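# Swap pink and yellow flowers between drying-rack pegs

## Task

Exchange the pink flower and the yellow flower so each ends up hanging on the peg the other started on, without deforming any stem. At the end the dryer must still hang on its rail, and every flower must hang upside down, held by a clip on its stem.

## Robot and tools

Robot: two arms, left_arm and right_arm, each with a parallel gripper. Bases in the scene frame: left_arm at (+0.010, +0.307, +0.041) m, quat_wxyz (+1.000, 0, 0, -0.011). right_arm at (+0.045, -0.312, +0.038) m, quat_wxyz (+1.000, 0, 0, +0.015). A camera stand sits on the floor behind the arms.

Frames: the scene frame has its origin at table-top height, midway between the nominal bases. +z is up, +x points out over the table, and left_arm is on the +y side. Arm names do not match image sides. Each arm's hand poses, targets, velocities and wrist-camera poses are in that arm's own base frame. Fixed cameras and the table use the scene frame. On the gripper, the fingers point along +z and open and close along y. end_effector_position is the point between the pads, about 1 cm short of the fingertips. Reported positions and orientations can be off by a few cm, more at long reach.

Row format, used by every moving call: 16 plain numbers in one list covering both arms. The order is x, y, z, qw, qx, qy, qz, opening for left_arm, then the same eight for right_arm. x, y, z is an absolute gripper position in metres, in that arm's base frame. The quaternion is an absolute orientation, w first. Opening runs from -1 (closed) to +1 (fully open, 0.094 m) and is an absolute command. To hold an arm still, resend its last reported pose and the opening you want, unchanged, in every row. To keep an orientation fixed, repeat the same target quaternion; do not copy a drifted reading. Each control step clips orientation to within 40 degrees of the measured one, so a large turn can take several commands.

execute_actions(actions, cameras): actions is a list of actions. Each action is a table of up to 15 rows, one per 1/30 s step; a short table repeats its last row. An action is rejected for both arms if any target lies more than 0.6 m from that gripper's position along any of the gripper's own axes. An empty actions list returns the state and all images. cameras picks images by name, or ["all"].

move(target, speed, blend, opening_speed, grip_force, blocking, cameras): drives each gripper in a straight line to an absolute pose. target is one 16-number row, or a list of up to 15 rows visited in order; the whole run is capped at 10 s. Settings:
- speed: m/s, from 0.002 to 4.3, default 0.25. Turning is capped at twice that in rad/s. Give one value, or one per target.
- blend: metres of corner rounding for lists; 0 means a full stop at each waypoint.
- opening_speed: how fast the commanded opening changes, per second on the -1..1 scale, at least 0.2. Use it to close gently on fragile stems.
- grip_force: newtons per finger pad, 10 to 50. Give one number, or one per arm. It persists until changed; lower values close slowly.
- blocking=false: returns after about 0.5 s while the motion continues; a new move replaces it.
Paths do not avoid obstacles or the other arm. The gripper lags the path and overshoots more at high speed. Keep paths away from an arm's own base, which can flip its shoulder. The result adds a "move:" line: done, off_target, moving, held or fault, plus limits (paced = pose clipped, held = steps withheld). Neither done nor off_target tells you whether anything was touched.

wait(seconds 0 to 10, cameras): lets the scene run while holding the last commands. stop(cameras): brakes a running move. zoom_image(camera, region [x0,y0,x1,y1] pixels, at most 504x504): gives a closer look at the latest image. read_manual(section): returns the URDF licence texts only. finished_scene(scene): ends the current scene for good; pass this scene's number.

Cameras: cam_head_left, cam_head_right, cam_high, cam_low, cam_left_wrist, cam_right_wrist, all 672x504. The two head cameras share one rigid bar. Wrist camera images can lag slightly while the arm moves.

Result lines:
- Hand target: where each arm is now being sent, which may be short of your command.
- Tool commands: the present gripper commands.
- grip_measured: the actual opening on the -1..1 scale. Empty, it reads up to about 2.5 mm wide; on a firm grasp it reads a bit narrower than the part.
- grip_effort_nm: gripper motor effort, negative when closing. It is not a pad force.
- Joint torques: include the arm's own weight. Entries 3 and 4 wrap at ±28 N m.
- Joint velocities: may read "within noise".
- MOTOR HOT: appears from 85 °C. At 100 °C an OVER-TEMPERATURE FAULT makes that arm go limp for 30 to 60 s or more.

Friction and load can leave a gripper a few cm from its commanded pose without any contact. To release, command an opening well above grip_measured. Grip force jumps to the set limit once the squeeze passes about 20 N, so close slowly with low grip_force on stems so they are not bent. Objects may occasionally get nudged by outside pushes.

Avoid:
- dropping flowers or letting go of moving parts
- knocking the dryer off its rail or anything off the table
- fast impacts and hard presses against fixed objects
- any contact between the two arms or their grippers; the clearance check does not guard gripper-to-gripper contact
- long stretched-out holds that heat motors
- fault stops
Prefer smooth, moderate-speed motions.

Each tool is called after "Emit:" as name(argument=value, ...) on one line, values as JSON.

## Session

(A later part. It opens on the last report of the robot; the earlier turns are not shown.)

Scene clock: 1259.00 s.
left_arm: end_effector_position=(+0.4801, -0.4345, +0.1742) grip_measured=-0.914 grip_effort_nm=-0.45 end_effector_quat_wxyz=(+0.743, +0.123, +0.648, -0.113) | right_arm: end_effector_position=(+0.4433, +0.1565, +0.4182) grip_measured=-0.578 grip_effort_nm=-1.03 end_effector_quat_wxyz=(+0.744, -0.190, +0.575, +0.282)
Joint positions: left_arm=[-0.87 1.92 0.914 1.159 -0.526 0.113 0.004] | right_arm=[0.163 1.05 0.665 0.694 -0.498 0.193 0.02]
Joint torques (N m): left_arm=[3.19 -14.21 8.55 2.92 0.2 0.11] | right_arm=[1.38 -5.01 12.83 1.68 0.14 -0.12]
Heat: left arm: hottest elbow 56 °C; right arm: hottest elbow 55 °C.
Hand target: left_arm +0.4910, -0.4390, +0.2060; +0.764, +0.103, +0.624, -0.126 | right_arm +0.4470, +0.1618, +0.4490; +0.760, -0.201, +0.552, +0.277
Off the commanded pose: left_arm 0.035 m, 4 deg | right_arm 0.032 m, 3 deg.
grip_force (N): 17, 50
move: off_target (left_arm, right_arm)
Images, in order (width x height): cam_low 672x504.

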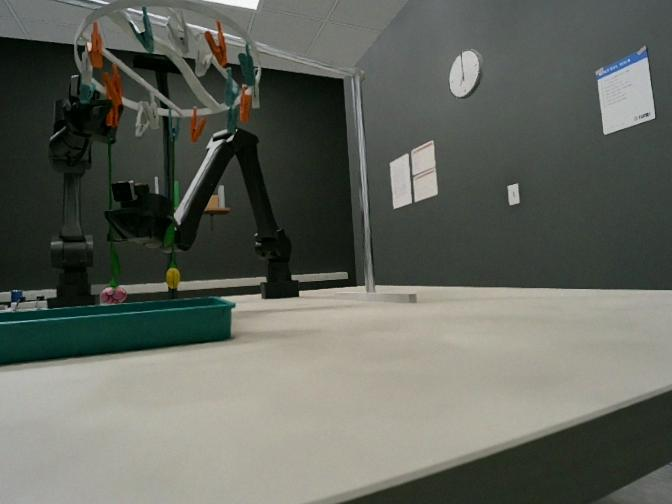

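Emit:
move(target=[[0.4920,-0.4400,0.2060,0.7733,0.1009,0.6128,-0.1273,-1.0,0.4490,0.1625,0.4495,0.7602,-0.2010,0.5523,0.2767,-0.9]], speed=0.04, cameras=["cam_low"])

Emit:
zoom_image(camera="cam_low", region=[95, 110, 130, 145])

Scene clock: 1262.37 s.
left_arm: end_effector_position=(+0.4798, -0.4352, +0.1882) grip_measured=-0.914 grip_effort_nm=-0.46 end_effector_quat_wxyz=(+0.758, +0.114, +0.630, -0.123) | right_arm: end_effector_position=(+0.4433, +0.1565, +0.4182) grip_measured=-0.578 grip_effort_nm=-1.03 end_effector_quat_wxyz=(+0.744, -0.190, +0.575, +0.282)
Joint positions: left_arm=[-0.87 1.92 0.921 1.209 -0.522 0.124 0.004] | right_arm=[0.163 1.05 0.665 0.694 -0.498 0.193 0.02]
Joint torques (N m): left_arm=[3.31 -12.75 8.35 2.88 0.22 0.16] | right_arm=[1.44 -5.25 12.82 1.73 0.15 -0.12]
Heat: left arm: hottest elbow 56 °C; right arm: hottest elbow 55 °C.
Hand target: left_arm +0.4911, -0.4390, +0.2060; +0.773, +0.101, +0.613, -0.127 | right_arm +0.4470, +0.1618, +0.4490; +0.760, -0.201, +0.552, +0.277
Off the commanded pose: left_arm 0.022 m, 3 deg | right_arm 0.032 m, 3 deg.
grip_force (N): 17, 50
move: off_target (left_arm, right_arm)
Images, in order (width x height): cam_low 672x504.

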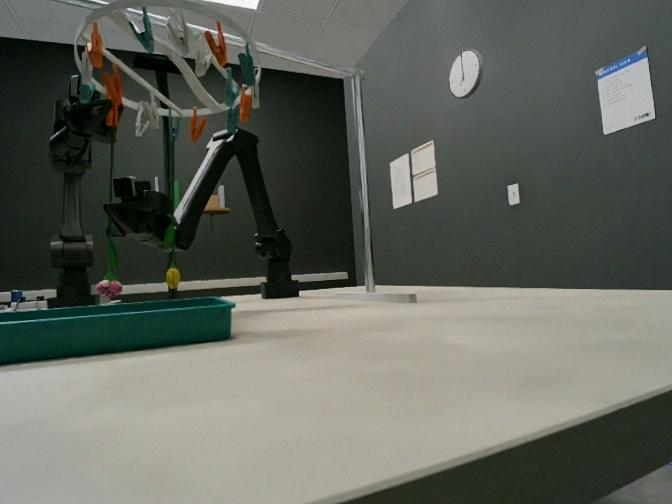

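Scaled by 14.400 from the camera's 672x504 image, which has a finer 960x720 frame.

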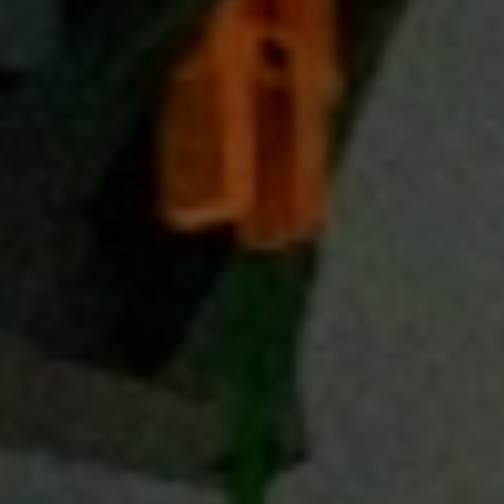

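Emit:
move(target=[[0.4938,-0.4414,0.1700,0.7668,0.1022,0.6209,-0.1262,-1.0,0.4490,0.1625,0.4495,0.7602,-0.2010,0.5523,0.2767,-0.9],[0.4938,-0.4414,0.2030,0.7668,0.1022,0.6209,-0.1262,-1.0,0.4490,0.1625,0.4495,0.7602,-0.2010,0.5523,0.2767,-0.9]], speed=0.05, cameras=["cam_low"])

Emit:
zoom_image(camera="cam_low", region=[95, 110, 130, 145])

Scene clock: 1273.90 s.
left_arm: end_effector_position=(+0.4814, -0.4372, +0.1748) grip_measured=-0.914 grip_effort_nm=-0.45 end_effector_quat_wxyz=(+0.754, +0.119, +0.636, -0.118) | right_arm: end_effector_position=(+0.4433, +0.1565, +0.4182) grip_measured=-0.578 grip_effort_nm=-1.03 end_effector_quat_wxyz=(+0.744, -0.190, +0.575, +0.282)
Joint positions: left_arm=[-0.87 1.946 0.926 1.21 -0.521 0.125 0.004] | right_arm=[0.163 1.05 0.665 0.694 -0.498 0.193 0.02]
Joint torques (N m): left_arm=[3.25 -15.09 8.09 1.62 0.12 0.03] | right_arm=[1.44 -5.13 12.9 1.69 0.14 -0.12]
Heat: left arm: hottest elbow 57 °C; right arm: hottest elbow 56 °C.
Hand target: left_arm +0.4927, -0.4403, +0.2031; +0.767, +0.102, +0.621, -0.126 | right_arm +0.4470, +0.1618, +0.4490; +0.760, -0.201, +0.552, +0.277
Off the commanded pose: left_arm 0.031 m, 3 deg | right_arm 0.032 m, 3 deg.
grip_force (N): 17, 50
move: off_target (left_arm, right_arm)
Images, in order (width x height): cam_low 672x504.

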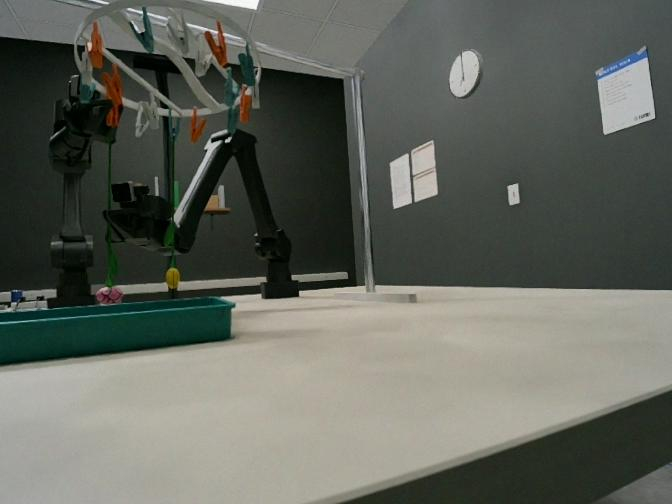

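Scaled by 14.400 from the camera's 672x504 image, which has a finer 960x720 frame.

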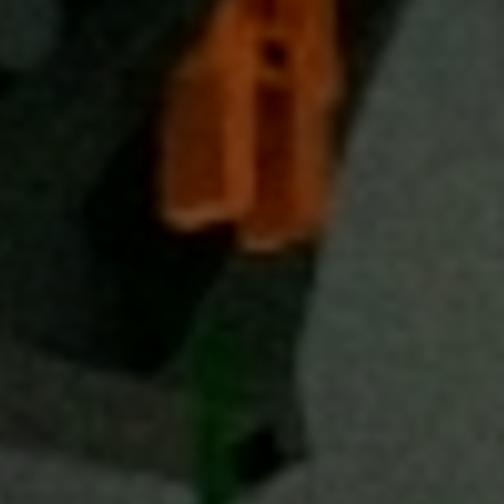

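Emit:
move(target=[0.4928,-0.4375,0.2060,0.7668,0.1022,0.6209,-0.1262,-1.0,0.4490,0.1625,0.4495,0.7602,-0.2010,0.5523,0.2767,-0.9], speed=0.03, cameras=["cam_low","cam_head_left"])

Emit:
zoom_image(camera="cam_low", region=[95, 110, 130, 145])

Scene clock: 1294.40 s.
left_arm: end_effector_position=(+0.4823, -0.4361, +0.1787) grip_measured=-0.914 grip_effort_nm=-0.45 end_effector_quat_wxyz=(+0.755, +0.117, +0.634, -0.119) | right_arm: end_effector_position=(+0.4433, +0.1565, +0.4182) grip_measured=-0.578 grip_effort_nm=-1.03 end_effector_quat_wxyz=(+0.744, -0.190, +0.575, +0.282)
Joint positions: left_arm=[-0.868 1.939 0.926 1.208 -0.521 0.125 0.004] | right_arm=[0.163 1.05 0.665 0.694 -0.498 0.193 0.02]
Joint torques (N m): left_arm=[3.43 -15.44 7.47 1.63 0.21 0.03] | right_arm=[1.32 -5.25 12.83 1.72 0.13 -0.12]
Heat: left arm: hottest elbow 57 °C; right arm: hottest elbow 57 °C.
Hand target: left_arm +0.4920, -0.4366, +0.2060; +0.767, +0.102, +0.621, -0.126 | right_arm +0.4470, +0.1618, +0.4490; +0.760, -0.201, +0.552, +0.277
Off the commanded pose: left_arm 0.029 m, 3 deg | right_arm 0.032 m, 3 deg.
grip_force (N): 17, 50
move: off_target (left_arm, right_arm)
Images, in order (width x height): cam_head_left 672x504, cam_low 672x504.

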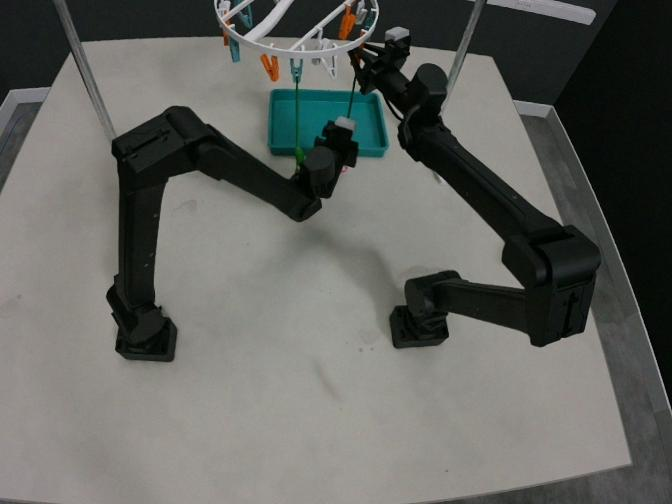

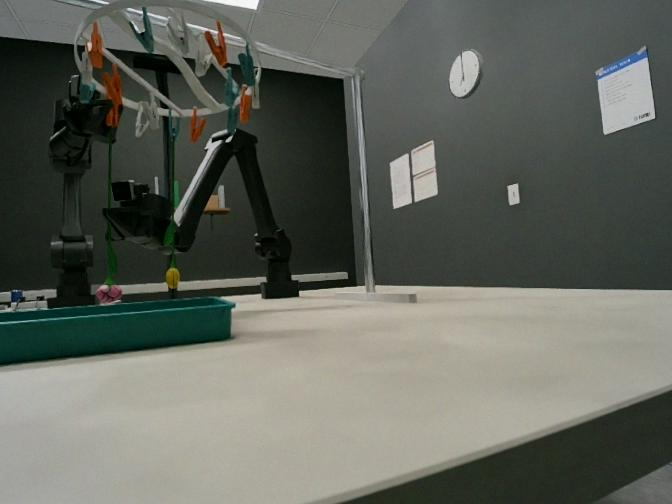

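Scaled by 14.400 from the camera's 672x504 image, which has a finer 960x720 frame.

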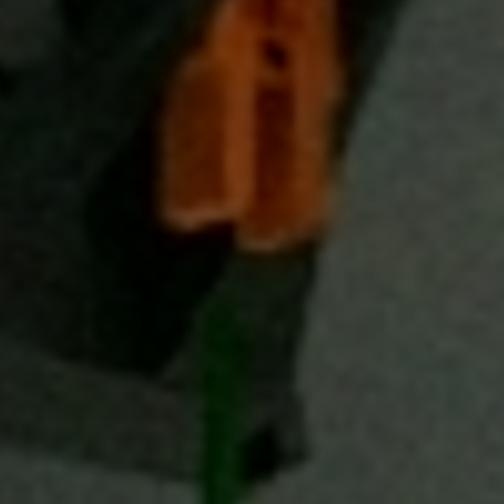

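Emit:
move(target=[0.4918,-0.4338,0.2100,0.7668,0.1022,0.6209,-0.1262,-1.0,0.4490,0.1625,0.4495,0.7602,-0.2010,0.5523,0.2767,-0.9], speed=0.03, cameras=["cam_low","cam_head_left"])

Emit:
zoom_image(camera="cam_low", region=[95, 110, 130, 145])

Emit:
zoom_image(camera="cam_head_left", region=[330, 40, 390, 100])

Scene clock: 1305.30 s.
left_arm: end_effector_position=(+0.4832, -0.4346, +0.1864) grip_measured=-0.914 grip_effort_nm=-0.45 end_effector_quat_wxyz=(+0.757, +0.115, +0.632, -0.120) | right_arm: end_effector_position=(+0.4433, +0.1565, +0.4182) grip_measured=-0.578 grip_effort_nm=-1.03 end_effector_quat_wxyz=(+0.744, -0.190, +0.575, +0.282)
Joint positions: left_arm=[-0.865 1.924 0.926 1.202 -0.517 0.125 0.004] | right_arm=[0.163 1.05 0.665 0.694 -0.498 0.193 0.02]
Joint torques (N m): left_arm=[3.37 -15.38 6.94 1.46 0.21 0.01] | right_arm=[1.32 -5.07 12.88 1.7 0.13 -0.11]
Heat: left arm: hottest elbow 57 °C; right arm: hottest elbow 57 °C.
Hand target: left_arm +0.4913, -0.4332, +0.2100; +0.767, +0.102, +0.621, -0.126 | right_arm +0.4470, +0.1618, +0.4490; +0.760, -0.201, +0.552, +0.277
Off the commanded pose: left_arm 0.025 m, 2 deg | right_arm 0.032 m, 3 deg.
grip_force (N): 17, 50
move: off_target (left_arm, right_arm)
Images, in order (width x height): cam_head_left 672x504, cam_low 672x504.

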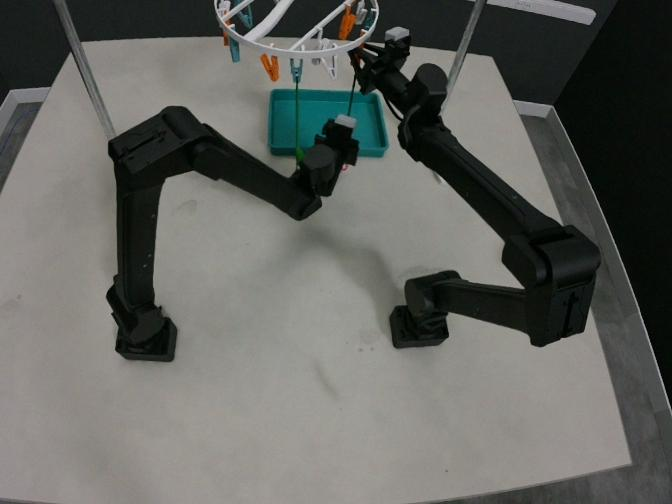

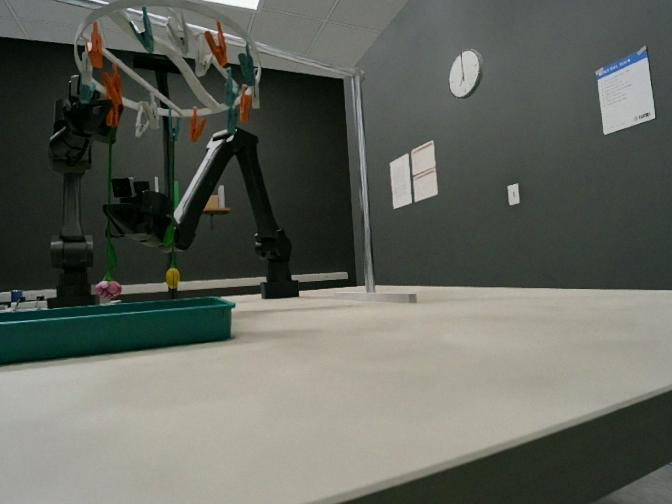

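Scaled by 14.400 from the camera's 672x504 image, which has a finer 960x720 frame.

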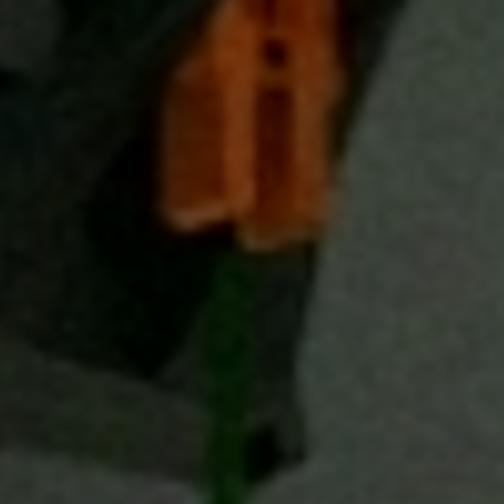

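Scaled by 8.400 from the camera's 672x504 image, which has a finer 960x720 frame.

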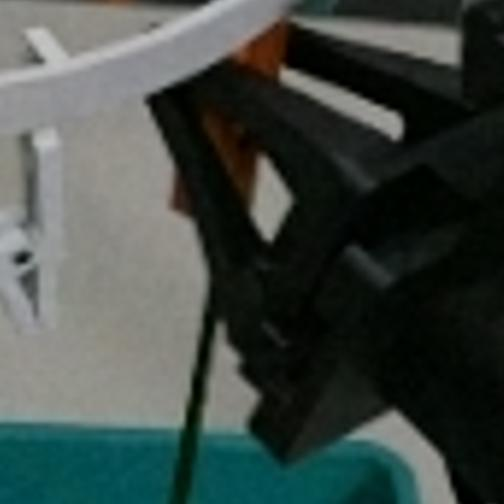

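Emit:
wait(seconds=0.1, cameras=["all"])

Emit:
zoom_image(camera="cam_head_left", region=[340, 55, 376, 91])

Emit:
zoom_image(camera="cam_head_right", region=[325, 50, 361, 86])

Emit:
zoom_image(camera="cam_right_wrist", region=[250, 340, 414, 504])

Scene clock: 1327.73 s.
left_arm: end_effector_position=(+0.4832, -0.4346, +0.1864) grip_measured=-0.914 grip_effort_nm=-0.45 end_effector_quat_wxyz=(+0.757, +0.116, +0.632, -0.120) | right_arm: end_effector_position=(+0.4433, +0.1565, +0.4182) grip_measured=-0.578 grip_effort_nm=-1.03 end_effector_quat_wxyz=(+0.744, -0.190, +0.575, +0.282)
Joint positions: left_arm=[-0.865 1.924 0.926 1.201 -0.517 0.125 0.004] | right_arm=[0.163 1.05 0.665 0.694 -0.498 0.193 0.02]
Joint torques (N m): left_arm=[3.37 -15.33 6.97 1.57 0.21 0.01] | right_arm=[1.49 -5.13 12.85 1.7 0.14 -0.11]
Heat: left arm: hottest elbow 55 °C; right arm: hottest elbow 58 °C.
Hand target: left_arm +0.4913, -0.4332, +0.2100; +0.767, +0.102, +0.621, -0.126 | right_arm +0.4470, +0.1618, +0.4490; +0.760, -0.201, +0.552, +0.277
Tool commands: left_gripper/opening=-1.0 right_gripper/opening=-0.9
Off the commanded pose: left_arm 0.025 m, 2 deg | right_arm 0.032 m, 3 deg.
grip_force (N): 17, 50
wait: 0.10 s; at rest from the start
camera_calibration:
cam_left_wrist: T_world_to_cam=[[-0.320707, -0.946509, -0.0356079, -0.249832], [-0.230916, 0.11459, -0.966202, 0.379223], [0.918599, -0.301645, -0.255314, -0.435071], [0, 0, 0, 1]] pos_world=[0.407102, -0.41116, 0.246431]
cam_right_wrist: T_world_to_cam=[[0.64035, -0.767471, -0.0306548, -0.151986], [-0.140102, -0.0774684, -0.987102, 0.527424], [0.755197, 0.636386, -0.157131, -0.279869], [0, 0, 0, 1]] pos_world=[0.382573, 0.102318, 0.471986]

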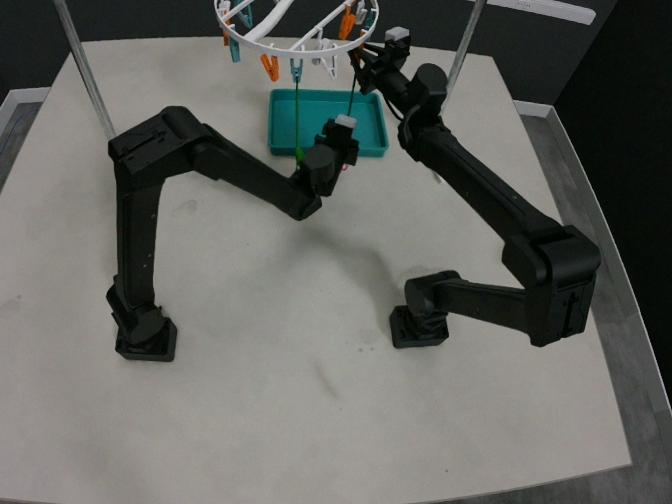

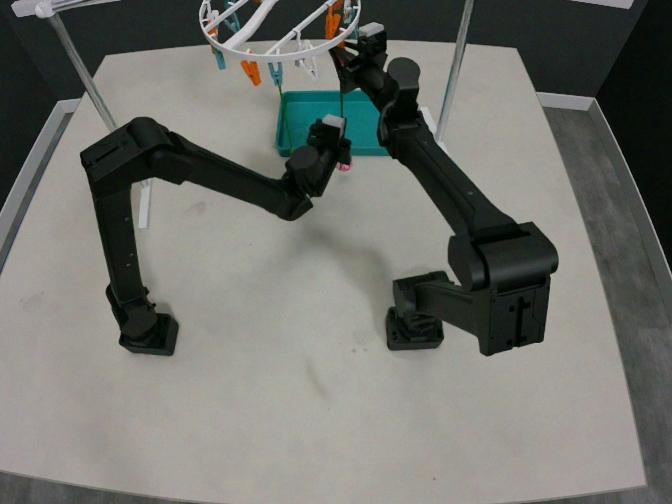

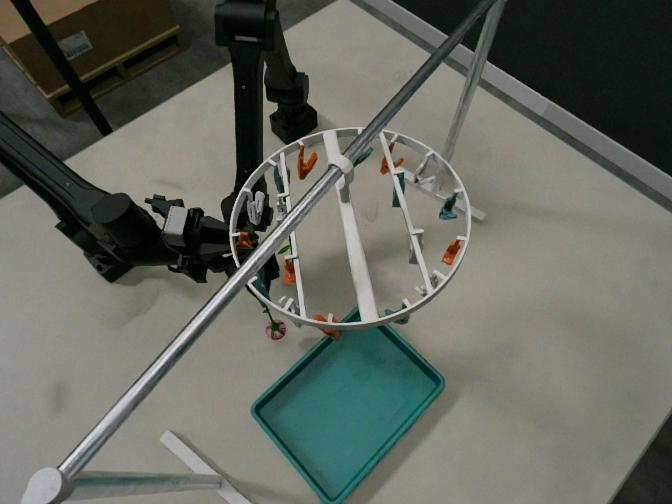

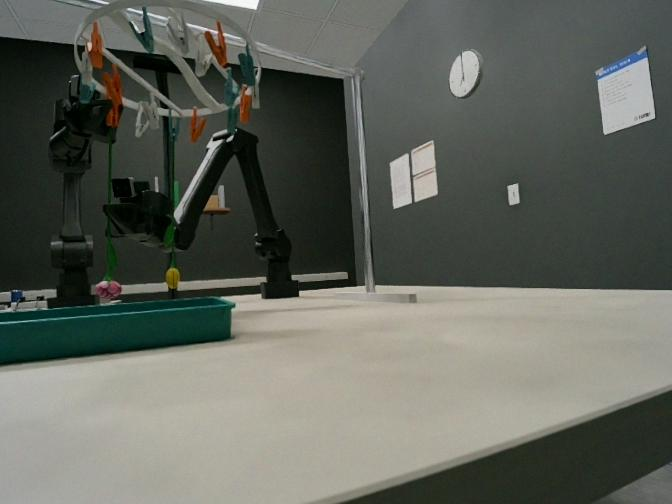

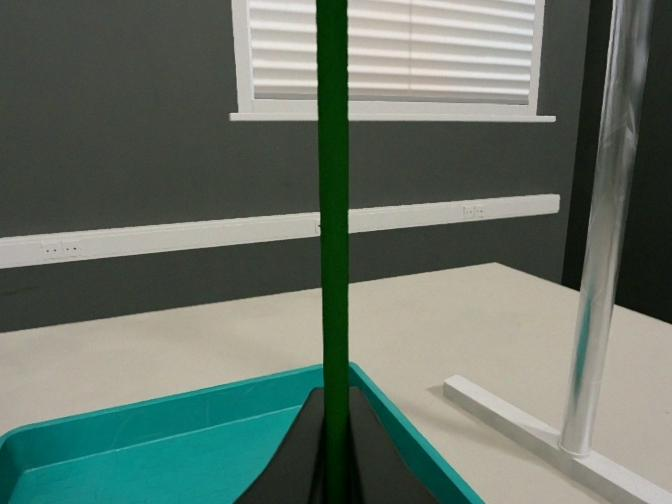

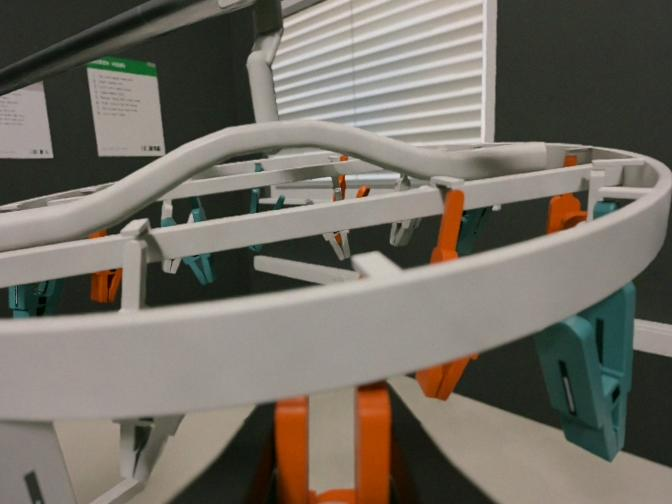

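Scaled by 14.000 from the camera's 672x504 image, which has a finer 960x720 frame.

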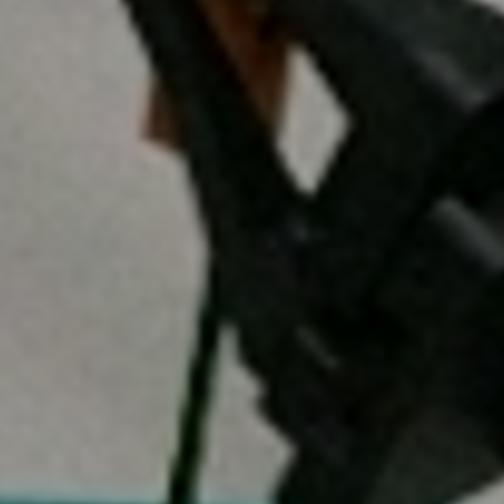

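Scaled by 14.000 from the camera's 672x504 image, which has a finer 960x720 frame.

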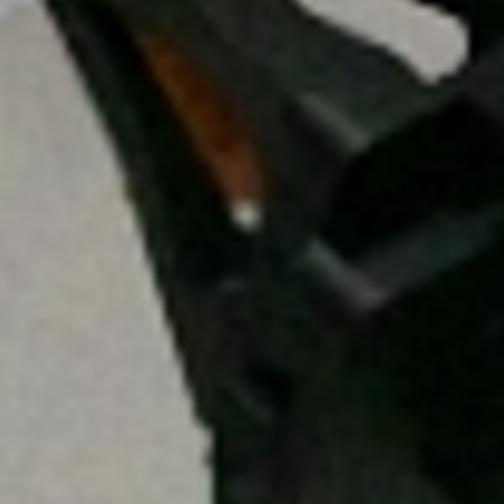

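Scaled by 3.073 from the camera's 672x504 image, which has a finer 960x720 frame.

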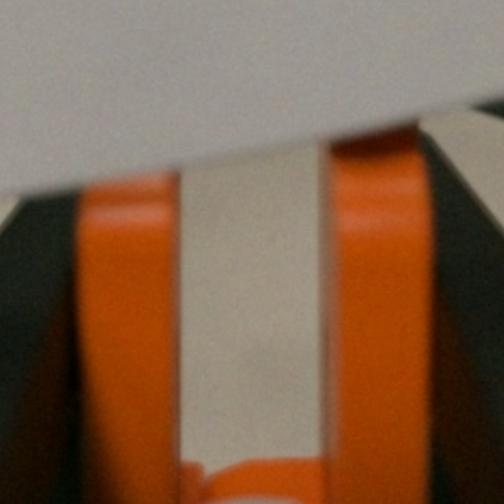

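Emit:
move(target=[0.4891,-0.4293,0.2105,0.7668,0.1022,0.6209,-0.1262,-1.0,0.4490,0.1625,0.4495,0.7602,-0.2010,0.5523,0.2767,-0.9], speed=0.02, cameras=["cam_low","cam_head_left","cam_left_wrist"])

Emit:
zoom_image(camera="cam_low", region=[95, 110, 130, 145])

Emit:
zoom_image(camera="cam_head_left", region=[340, 55, 376, 91])

Scene clock: 1357.43 s.
left_arm: end_effector_position=(+0.4831, -0.4342, +0.1916) grip_measured=-0.914 grip_effort_nm=-0.45 end_effector_quat_wxyz=(+0.759, +0.114, +0.629, -0.122) | right_arm: end_effector_position=(+0.4433, +0.1565, +0.4182) grip_measured=-0.578 grip_effort_nm=-1.03 end_effector_quat_wxyz=(+0.744, -0.190, +0.575, +0.282)
Joint positions: left_arm=[-0.864 1.916 0.926 1.201 -0.515 0.125 0.004] | right_arm=[0.163 1.05 0.665 0.694 -0.498 0.193 0.02]
Joint torques (N m): left_arm=[3.43 -15.33 6 1.8 0.23 0] | right_arm=[1.44 -5.07 12.82 1.69 0.15 -0.11]
Heat: left arm: hottest elbow 54 °C; right arm: hottest elbow 59 °C.
Hand target: left_arm +0.4888, -0.4292, +0.2104; +0.767, +0.102, +0.621, -0.126 | right_arm +0.4470, +0.1618, +0.4490; +0.760, -0.201, +0.552, +0.277
Off the commanded pose: left_arm 0.020 m, 2 deg | right_arm 0.032 m, 3 deg.
grip_force (N): 17, 50
move: off_target (left_arm, right_arm)
camera_calibration:
cam_left_wrist: T_world_to_cam=[[-0.321543, -0.946366, -0.0316578, -0.249566], [-0.225208, 0.108906, -0.968205, 0.379386], [0.919724, -0.30419, -0.248147, -0.436445], [0, 0, 0, 1]] pos_world=[0.406603, -0.41026, 0.25112]
Images, in order (width x height): cam_head_left 672x504, cam_low 672x504, cam_left_wrist 672x504.

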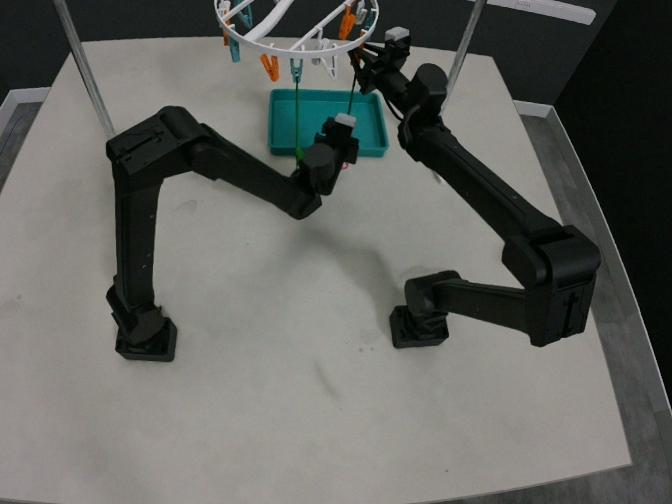

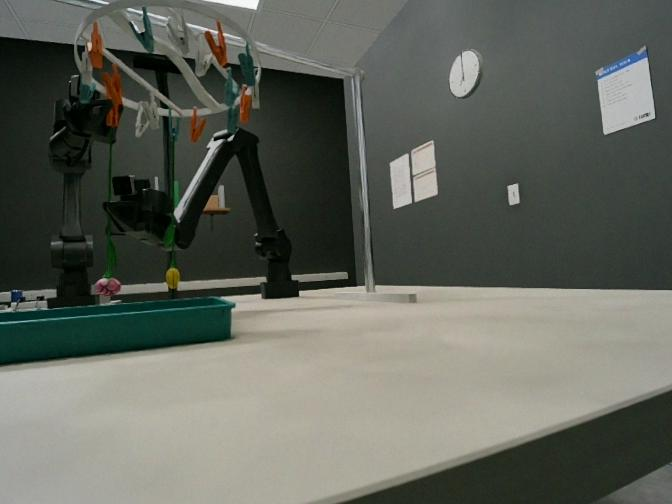

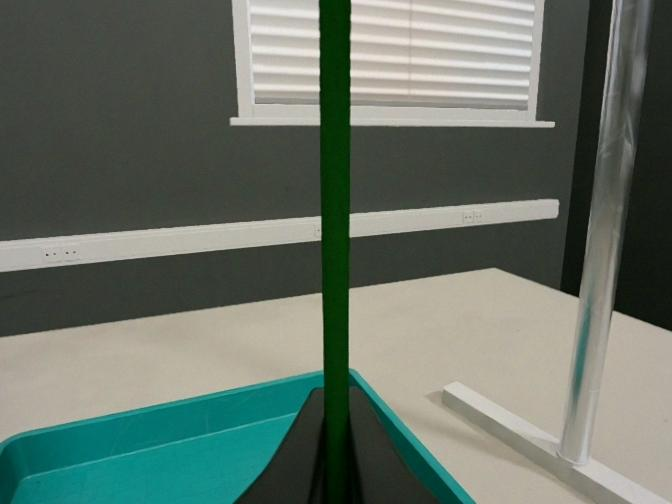

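Scaled by 14.400 from the camera's 672x504 image, which has a finer 960x720 frame.

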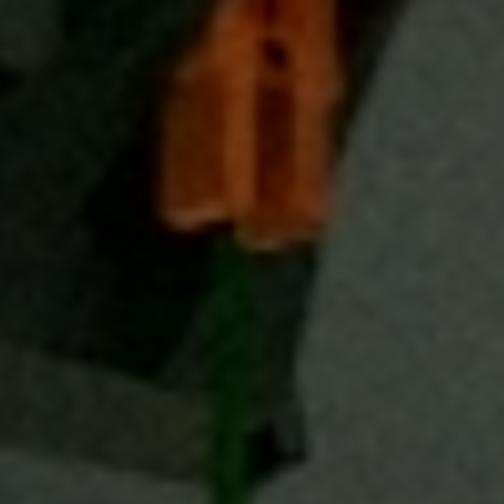

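Scaled by 14.000 from the camera's 672x504 image, which has a finer 960x720 frame.

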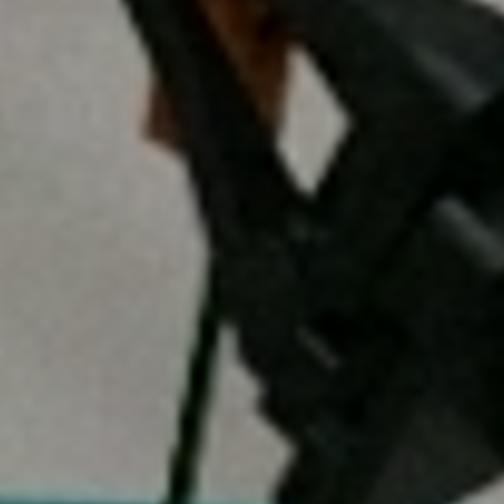

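Emit:
move(target=[0.4888,-0.4290,0.2145,0.7668,0.1022,0.6209,-0.1262,-1.0,0.4490,0.1625,0.4495,0.7602,-0.2010,0.5523,0.2767,-0.9], speed=0.02, cameras=["cam_low","cam_head_left"])

Emit:
zoom_image(camera="cam_low", region=[95, 110, 130, 145])

Scene clock: 1365.20 s.
left_arm: end_effector_position=(+0.4828, -0.4338, +0.1971) grip_measured=-0.914 grip_effort_nm=-0.45 end_effector_quat_wxyz=(+0.761, +0.112, +0.627, -0.123) | right_arm: end_effector_position=(+0.4433, +0.1565, +0.4182) grip_measured=-0.578 grip_effort_nm=-1.03 end_effector_quat_wxyz=(+0.744, -0.190, +0.575, +0.282)
Joint positions: left_arm=[-0.864 1.905 0.926 1.197 -0.515 0.125 0.004] | right_arm=[0.163 1.05 0.665 0.694 -0.498 0.193 0.02]
Joint torques (N m): left_arm=[3.43 -15.33 6.04 1.61 0.21 0] | right_arm=[1.38 -5.13 12.83 1.7 0.13 -0.11]
Heat: left arm: hottest elbow 54 °C; right arm: hottest elbow 59 °C.
Hand target: left_arm +0.4885, -0.4290, +0.2144; +0.767, +0.102, +0.621, -0.126 | right_arm +0.4470, +0.1618, +0.4490; +0.760, -0.201, +0.552, +0.277
Off the commanded pose: left_arm 0.019 m, 2 deg | right_arm 0.032 m, 3 deg.
grip_force (N): 17, 50
move: off_target (left_arm, right_arm)
Images, in order (width x height): cam_head_left 672x504, cam_low 672x504.

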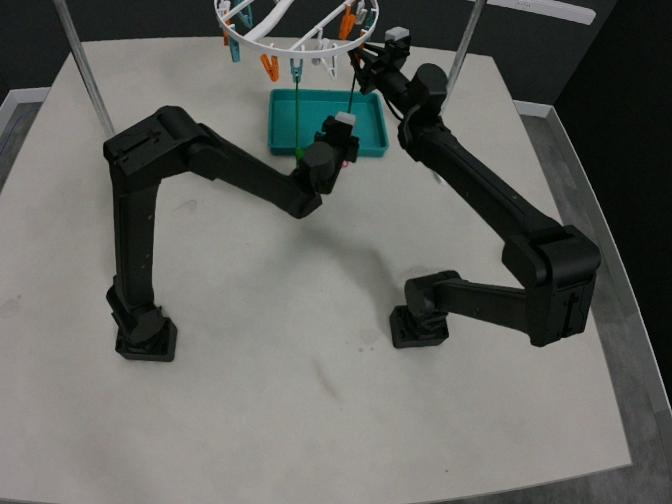

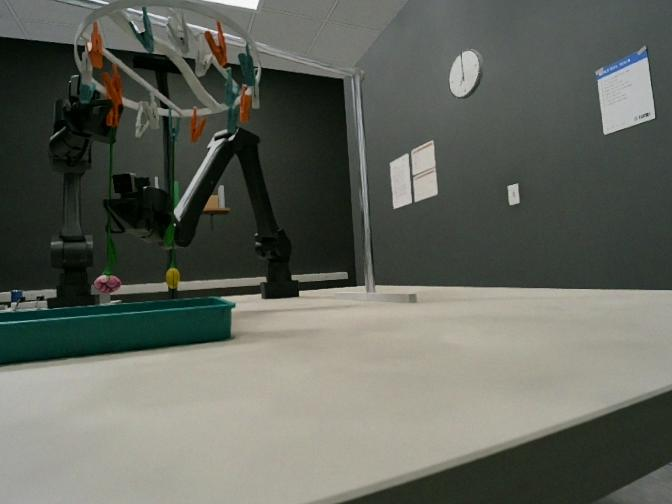

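Scaled by 14.400 from the camera's 672x504 image, which has a finer 960x720 frame.

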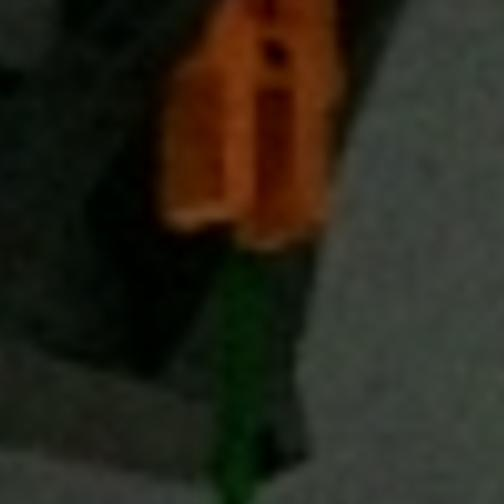

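Emit:
zoom_image(camera="cam_low", region=[104, 118, 122, 136])

Emit:
zoom_image(camera="cam_head_left", region=[340, 50, 376, 86])

Scaled by 28.000 from the camera's 672x504 image, which has a finer 960x720 frame.

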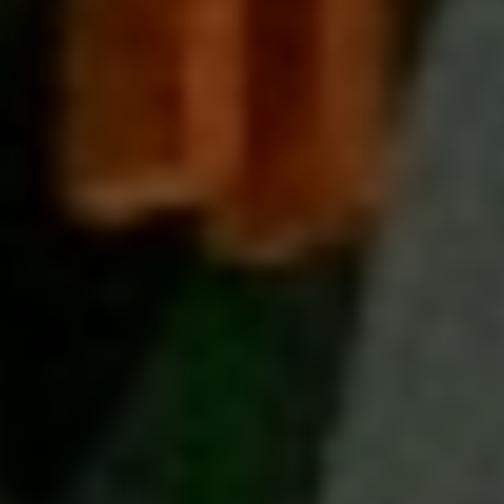

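Scaled by 14.000 from the camera's 672x504 image, which has a finer 960x720 frame.

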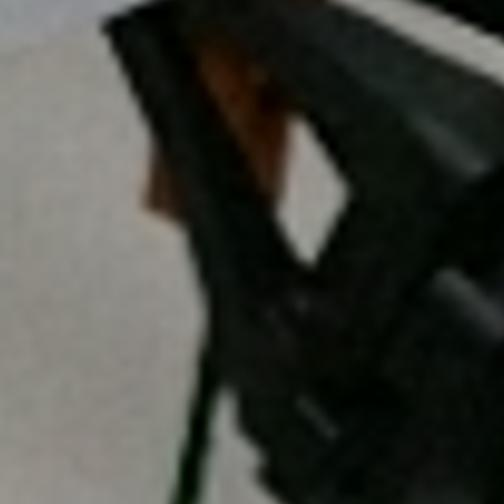

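Emit:
move(target=[0.4888,-0.4290,0.2205,0.7668,0.1022,0.6209,-0.1262,-1.0,0.4490,0.1625,0.4495,0.7602,-0.2010,0.5523,0.2767,-0.9], speed=0.02, cameras=["cam_low","cam_head_left"])

Emit:
zoom_image(camera="cam_low", region=[95, 110, 130, 145])

Scene clock: 1385.77 s.
left_arm: end_effector_position=(+0.4827, -0.4336, +0.2027) grip_measured=-0.914 grip_effort_nm=-0.45 end_effector_quat_wxyz=(+0.760, +0.113, +0.628, -0.123) | right_arm: end_effector_position=(+0.4433, +0.1565, +0.4182) grip_measured=-0.578 grip_effort_nm=-1.03 end_effector_quat_wxyz=(+0.744, -0.190, +0.575, +0.282)
Joint positions: left_arm=[-0.864 1.891 0.926 1.181 -0.515 0.125 0.004] | right_arm=[0.163 1.05 0.665 0.694 -0.498 0.193 0.02]
Joint torques (N m): left_arm=[3.49 -15.21 6.23 1.59 0.21 0] | right_arm=[1.38 -5.01 12.83 1.68 0.14 -0.11]
Heat: left arm: hottest elbow 53 °C; right arm: hottest elbow 60 °C.
Hand target: left_arm +0.4885, -0.4289, +0.2205; +0.767, +0.102, +0.621, -0.126 | right_arm +0.4470, +0.1618, +0.4490; +0.760, -0.201, +0.552, +0.277
Off the commanded pose: left_arm 0.019 m, 2 deg | right_arm 0.032 m, 3 deg.
grip_force (N): 17, 50
move: off_target (left_arm, right_arm)
Images, in order (width x height): cam_head_left 672x504, cam_low 672x504.

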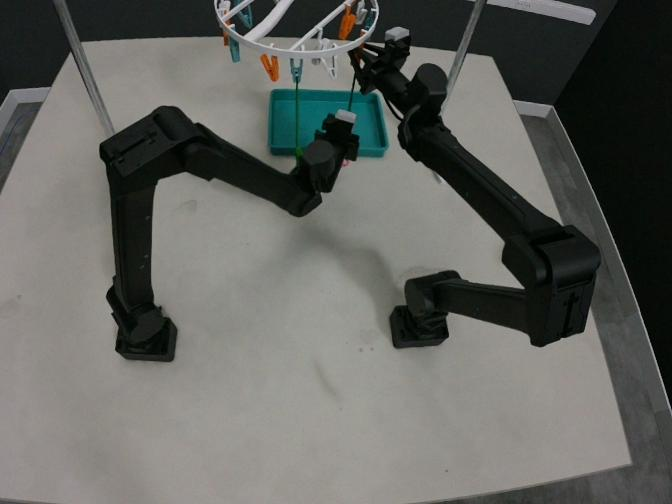

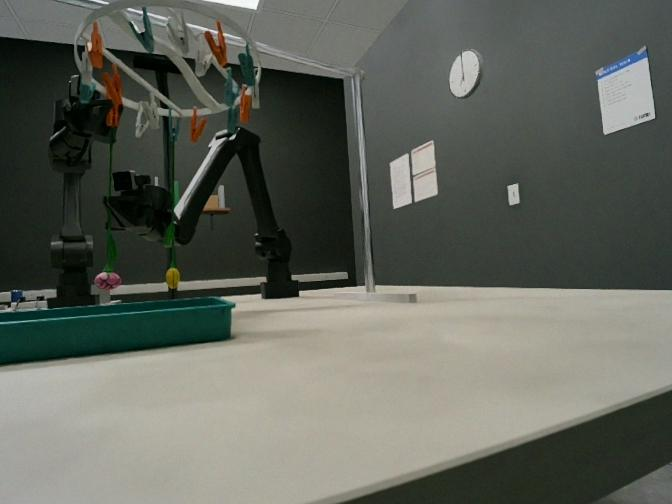

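Scaled by 14.400 from the camera's 672x504 image, which has a finer 960x720 frame.

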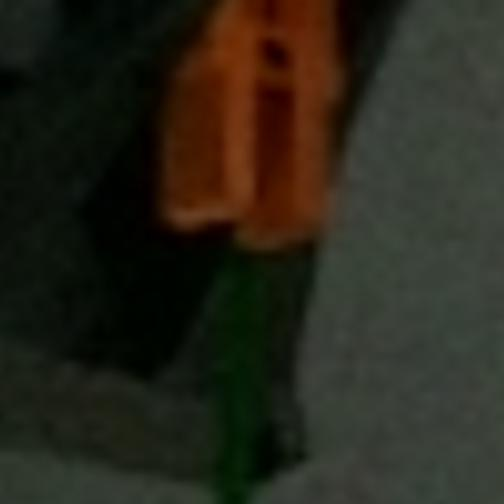

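Emit:
move(target=[0.4888,-0.4290,0.2205,0.7668,0.1022,0.6209,-0.1262,-1.0,0.4490,0.1625,0.4495,0.7602,-0.2010,0.5523,0.2767,-0.4], speed=0.02, opening_speed=0.3, cameras=["cam_low","cam_head_left","cam_right_wrist","cam_left_wrist"])

Emit:
zoom_image(camera="cam_low", region=[95, 110, 130, 145])

Emit:
zoom_image(camera="cam_head_left", region=[340, 50, 376, 86])

Scene clock: 1390.53 s.
left_arm: end_effector_position=(+0.4827, -0.4336, +0.2027) grip_measured=-0.914 grip_effort_nm=-0.46 end_effector_quat_wxyz=(+0.760, +0.113, +0.628, -0.123) | right_arm: end_effector_position=(+0.4432, +0.1570, +0.4189) grip_measured=-0.400 grip_effort_nm=-0.05 end_effector_quat_wxyz=(+0.745, -0.191, +0.574, +0.282)
Joint positions: left_arm=[-0.864 1.891 0.926 1.181 -0.515 0.125 0.004] | right_arm=[0.164 1.05 0.666 0.694 -0.498 0.192 0.028]
Joint torques (N m): left_arm=[3.49 -15.15 6.22 1.57 0.21 0.01] | right_arm=[1.32 -5.13 12.75 1.69 0.14 -0.12]
Heat: left arm: hottest elbow 53 °C; right arm: hottest elbow 60 °C.
Hand target: left_arm +0.4884, -0.4289, +0.2205; +0.767, +0.102, +0.621, -0.126 | right_arm +0.4471, +0.1618, +0.4490; +0.760, -0.201, +0.552, +0.277
Off the commanded pose: left_arm 0.019 m, 2 deg | right_arm 0.032 m, 3 deg.
grip_force (N): 17, 50
move: off_target (left_arm, right_arm)
camera_calibration:
cam_left_wrist: T_world_to_cam=[[-0.321469, -0.946473, -0.0291083, -0.249405], [-0.222136, 0.105259, -0.969317, 0.387069], [0.920496, -0.30514, -0.244083, -0.434764], [0, 0, 0, 1]] pos_world=[0.406005, -0.409462, 0.261815]
cam_right_wrist: T_world_to_cam=[[0.641085, -0.766913, -0.0292278, -0.152534], [-0.138372, -0.0780423, -0.987301, 0.527436], [0.754893, 0.636988, -0.156151, -0.280442], [0, 0, 0, 1]] pos_world=[0.382473, 0.10282, 0.472488]
Images, in order (width x height): cam_head_left 672x504, cam_low 672x504, cam_left_wrist 672x504, cam_right_wrist 672x504.

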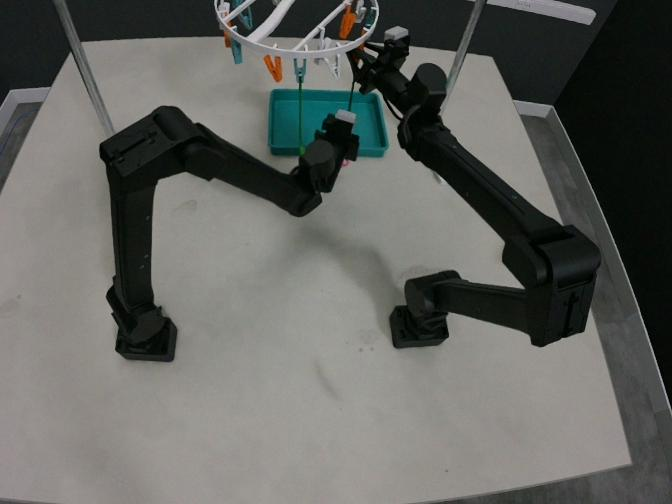

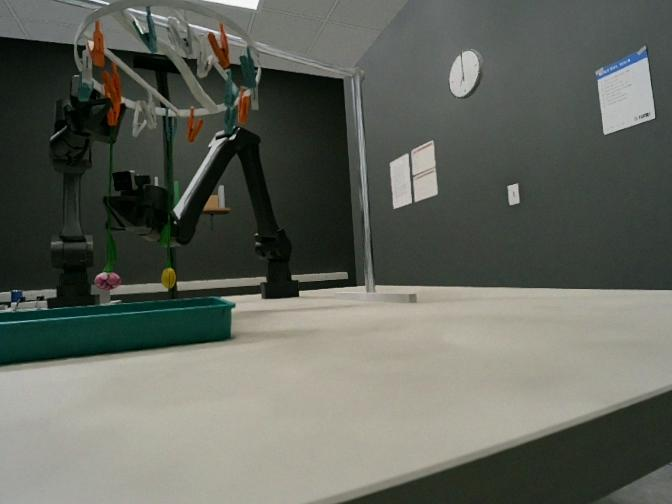

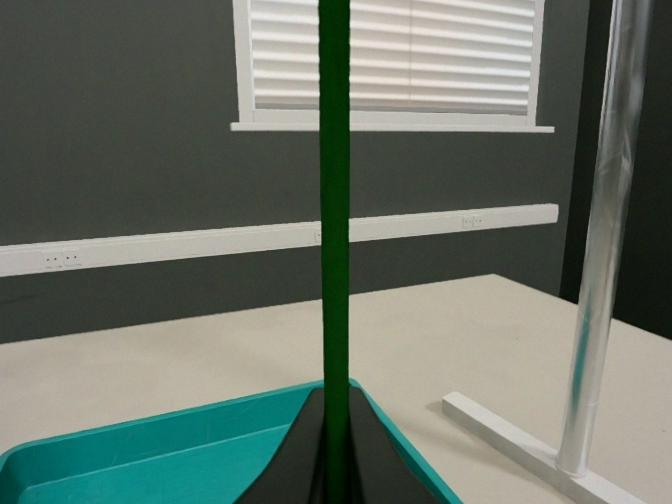

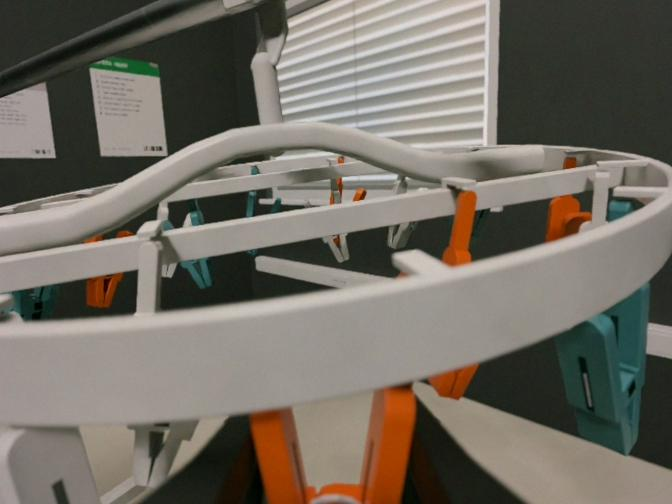

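Scaled by 14.400 from the camera's 672x504 image, which has a finer 960x720 frame.

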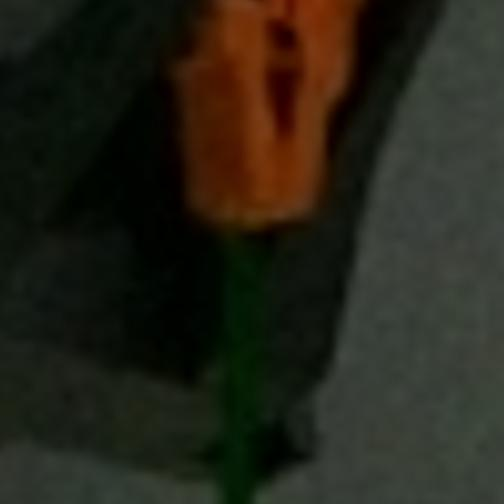

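Scaled by 14.000 from the camera's 672x504 image, which has a finer 960x720 frame.

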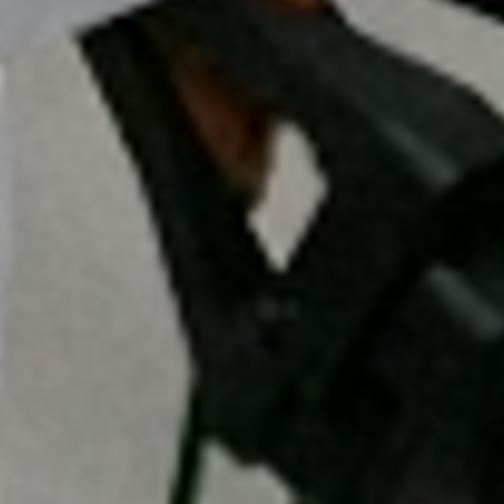

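Emit:
zoom_image(camera="cam_right_wrist", region=[230, 364, 440, 504])

Emit:
zoom_image(camera="cam_low", region=[102, 114, 122, 134])

Scaled by 2.400 from the camera's 672x504 image, which has a finer 960x720 frame.

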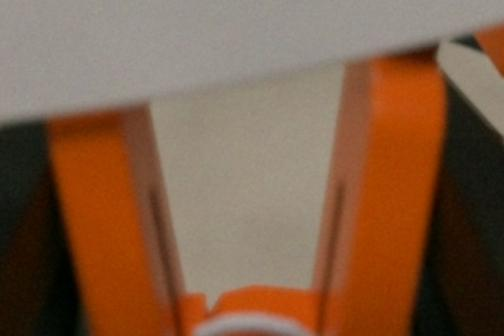

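Scaled by 25.200 from the camera's 672x504 image, which has a finer 960x720 frame.

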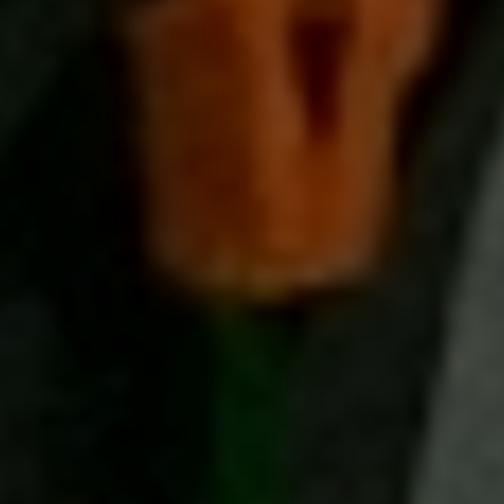

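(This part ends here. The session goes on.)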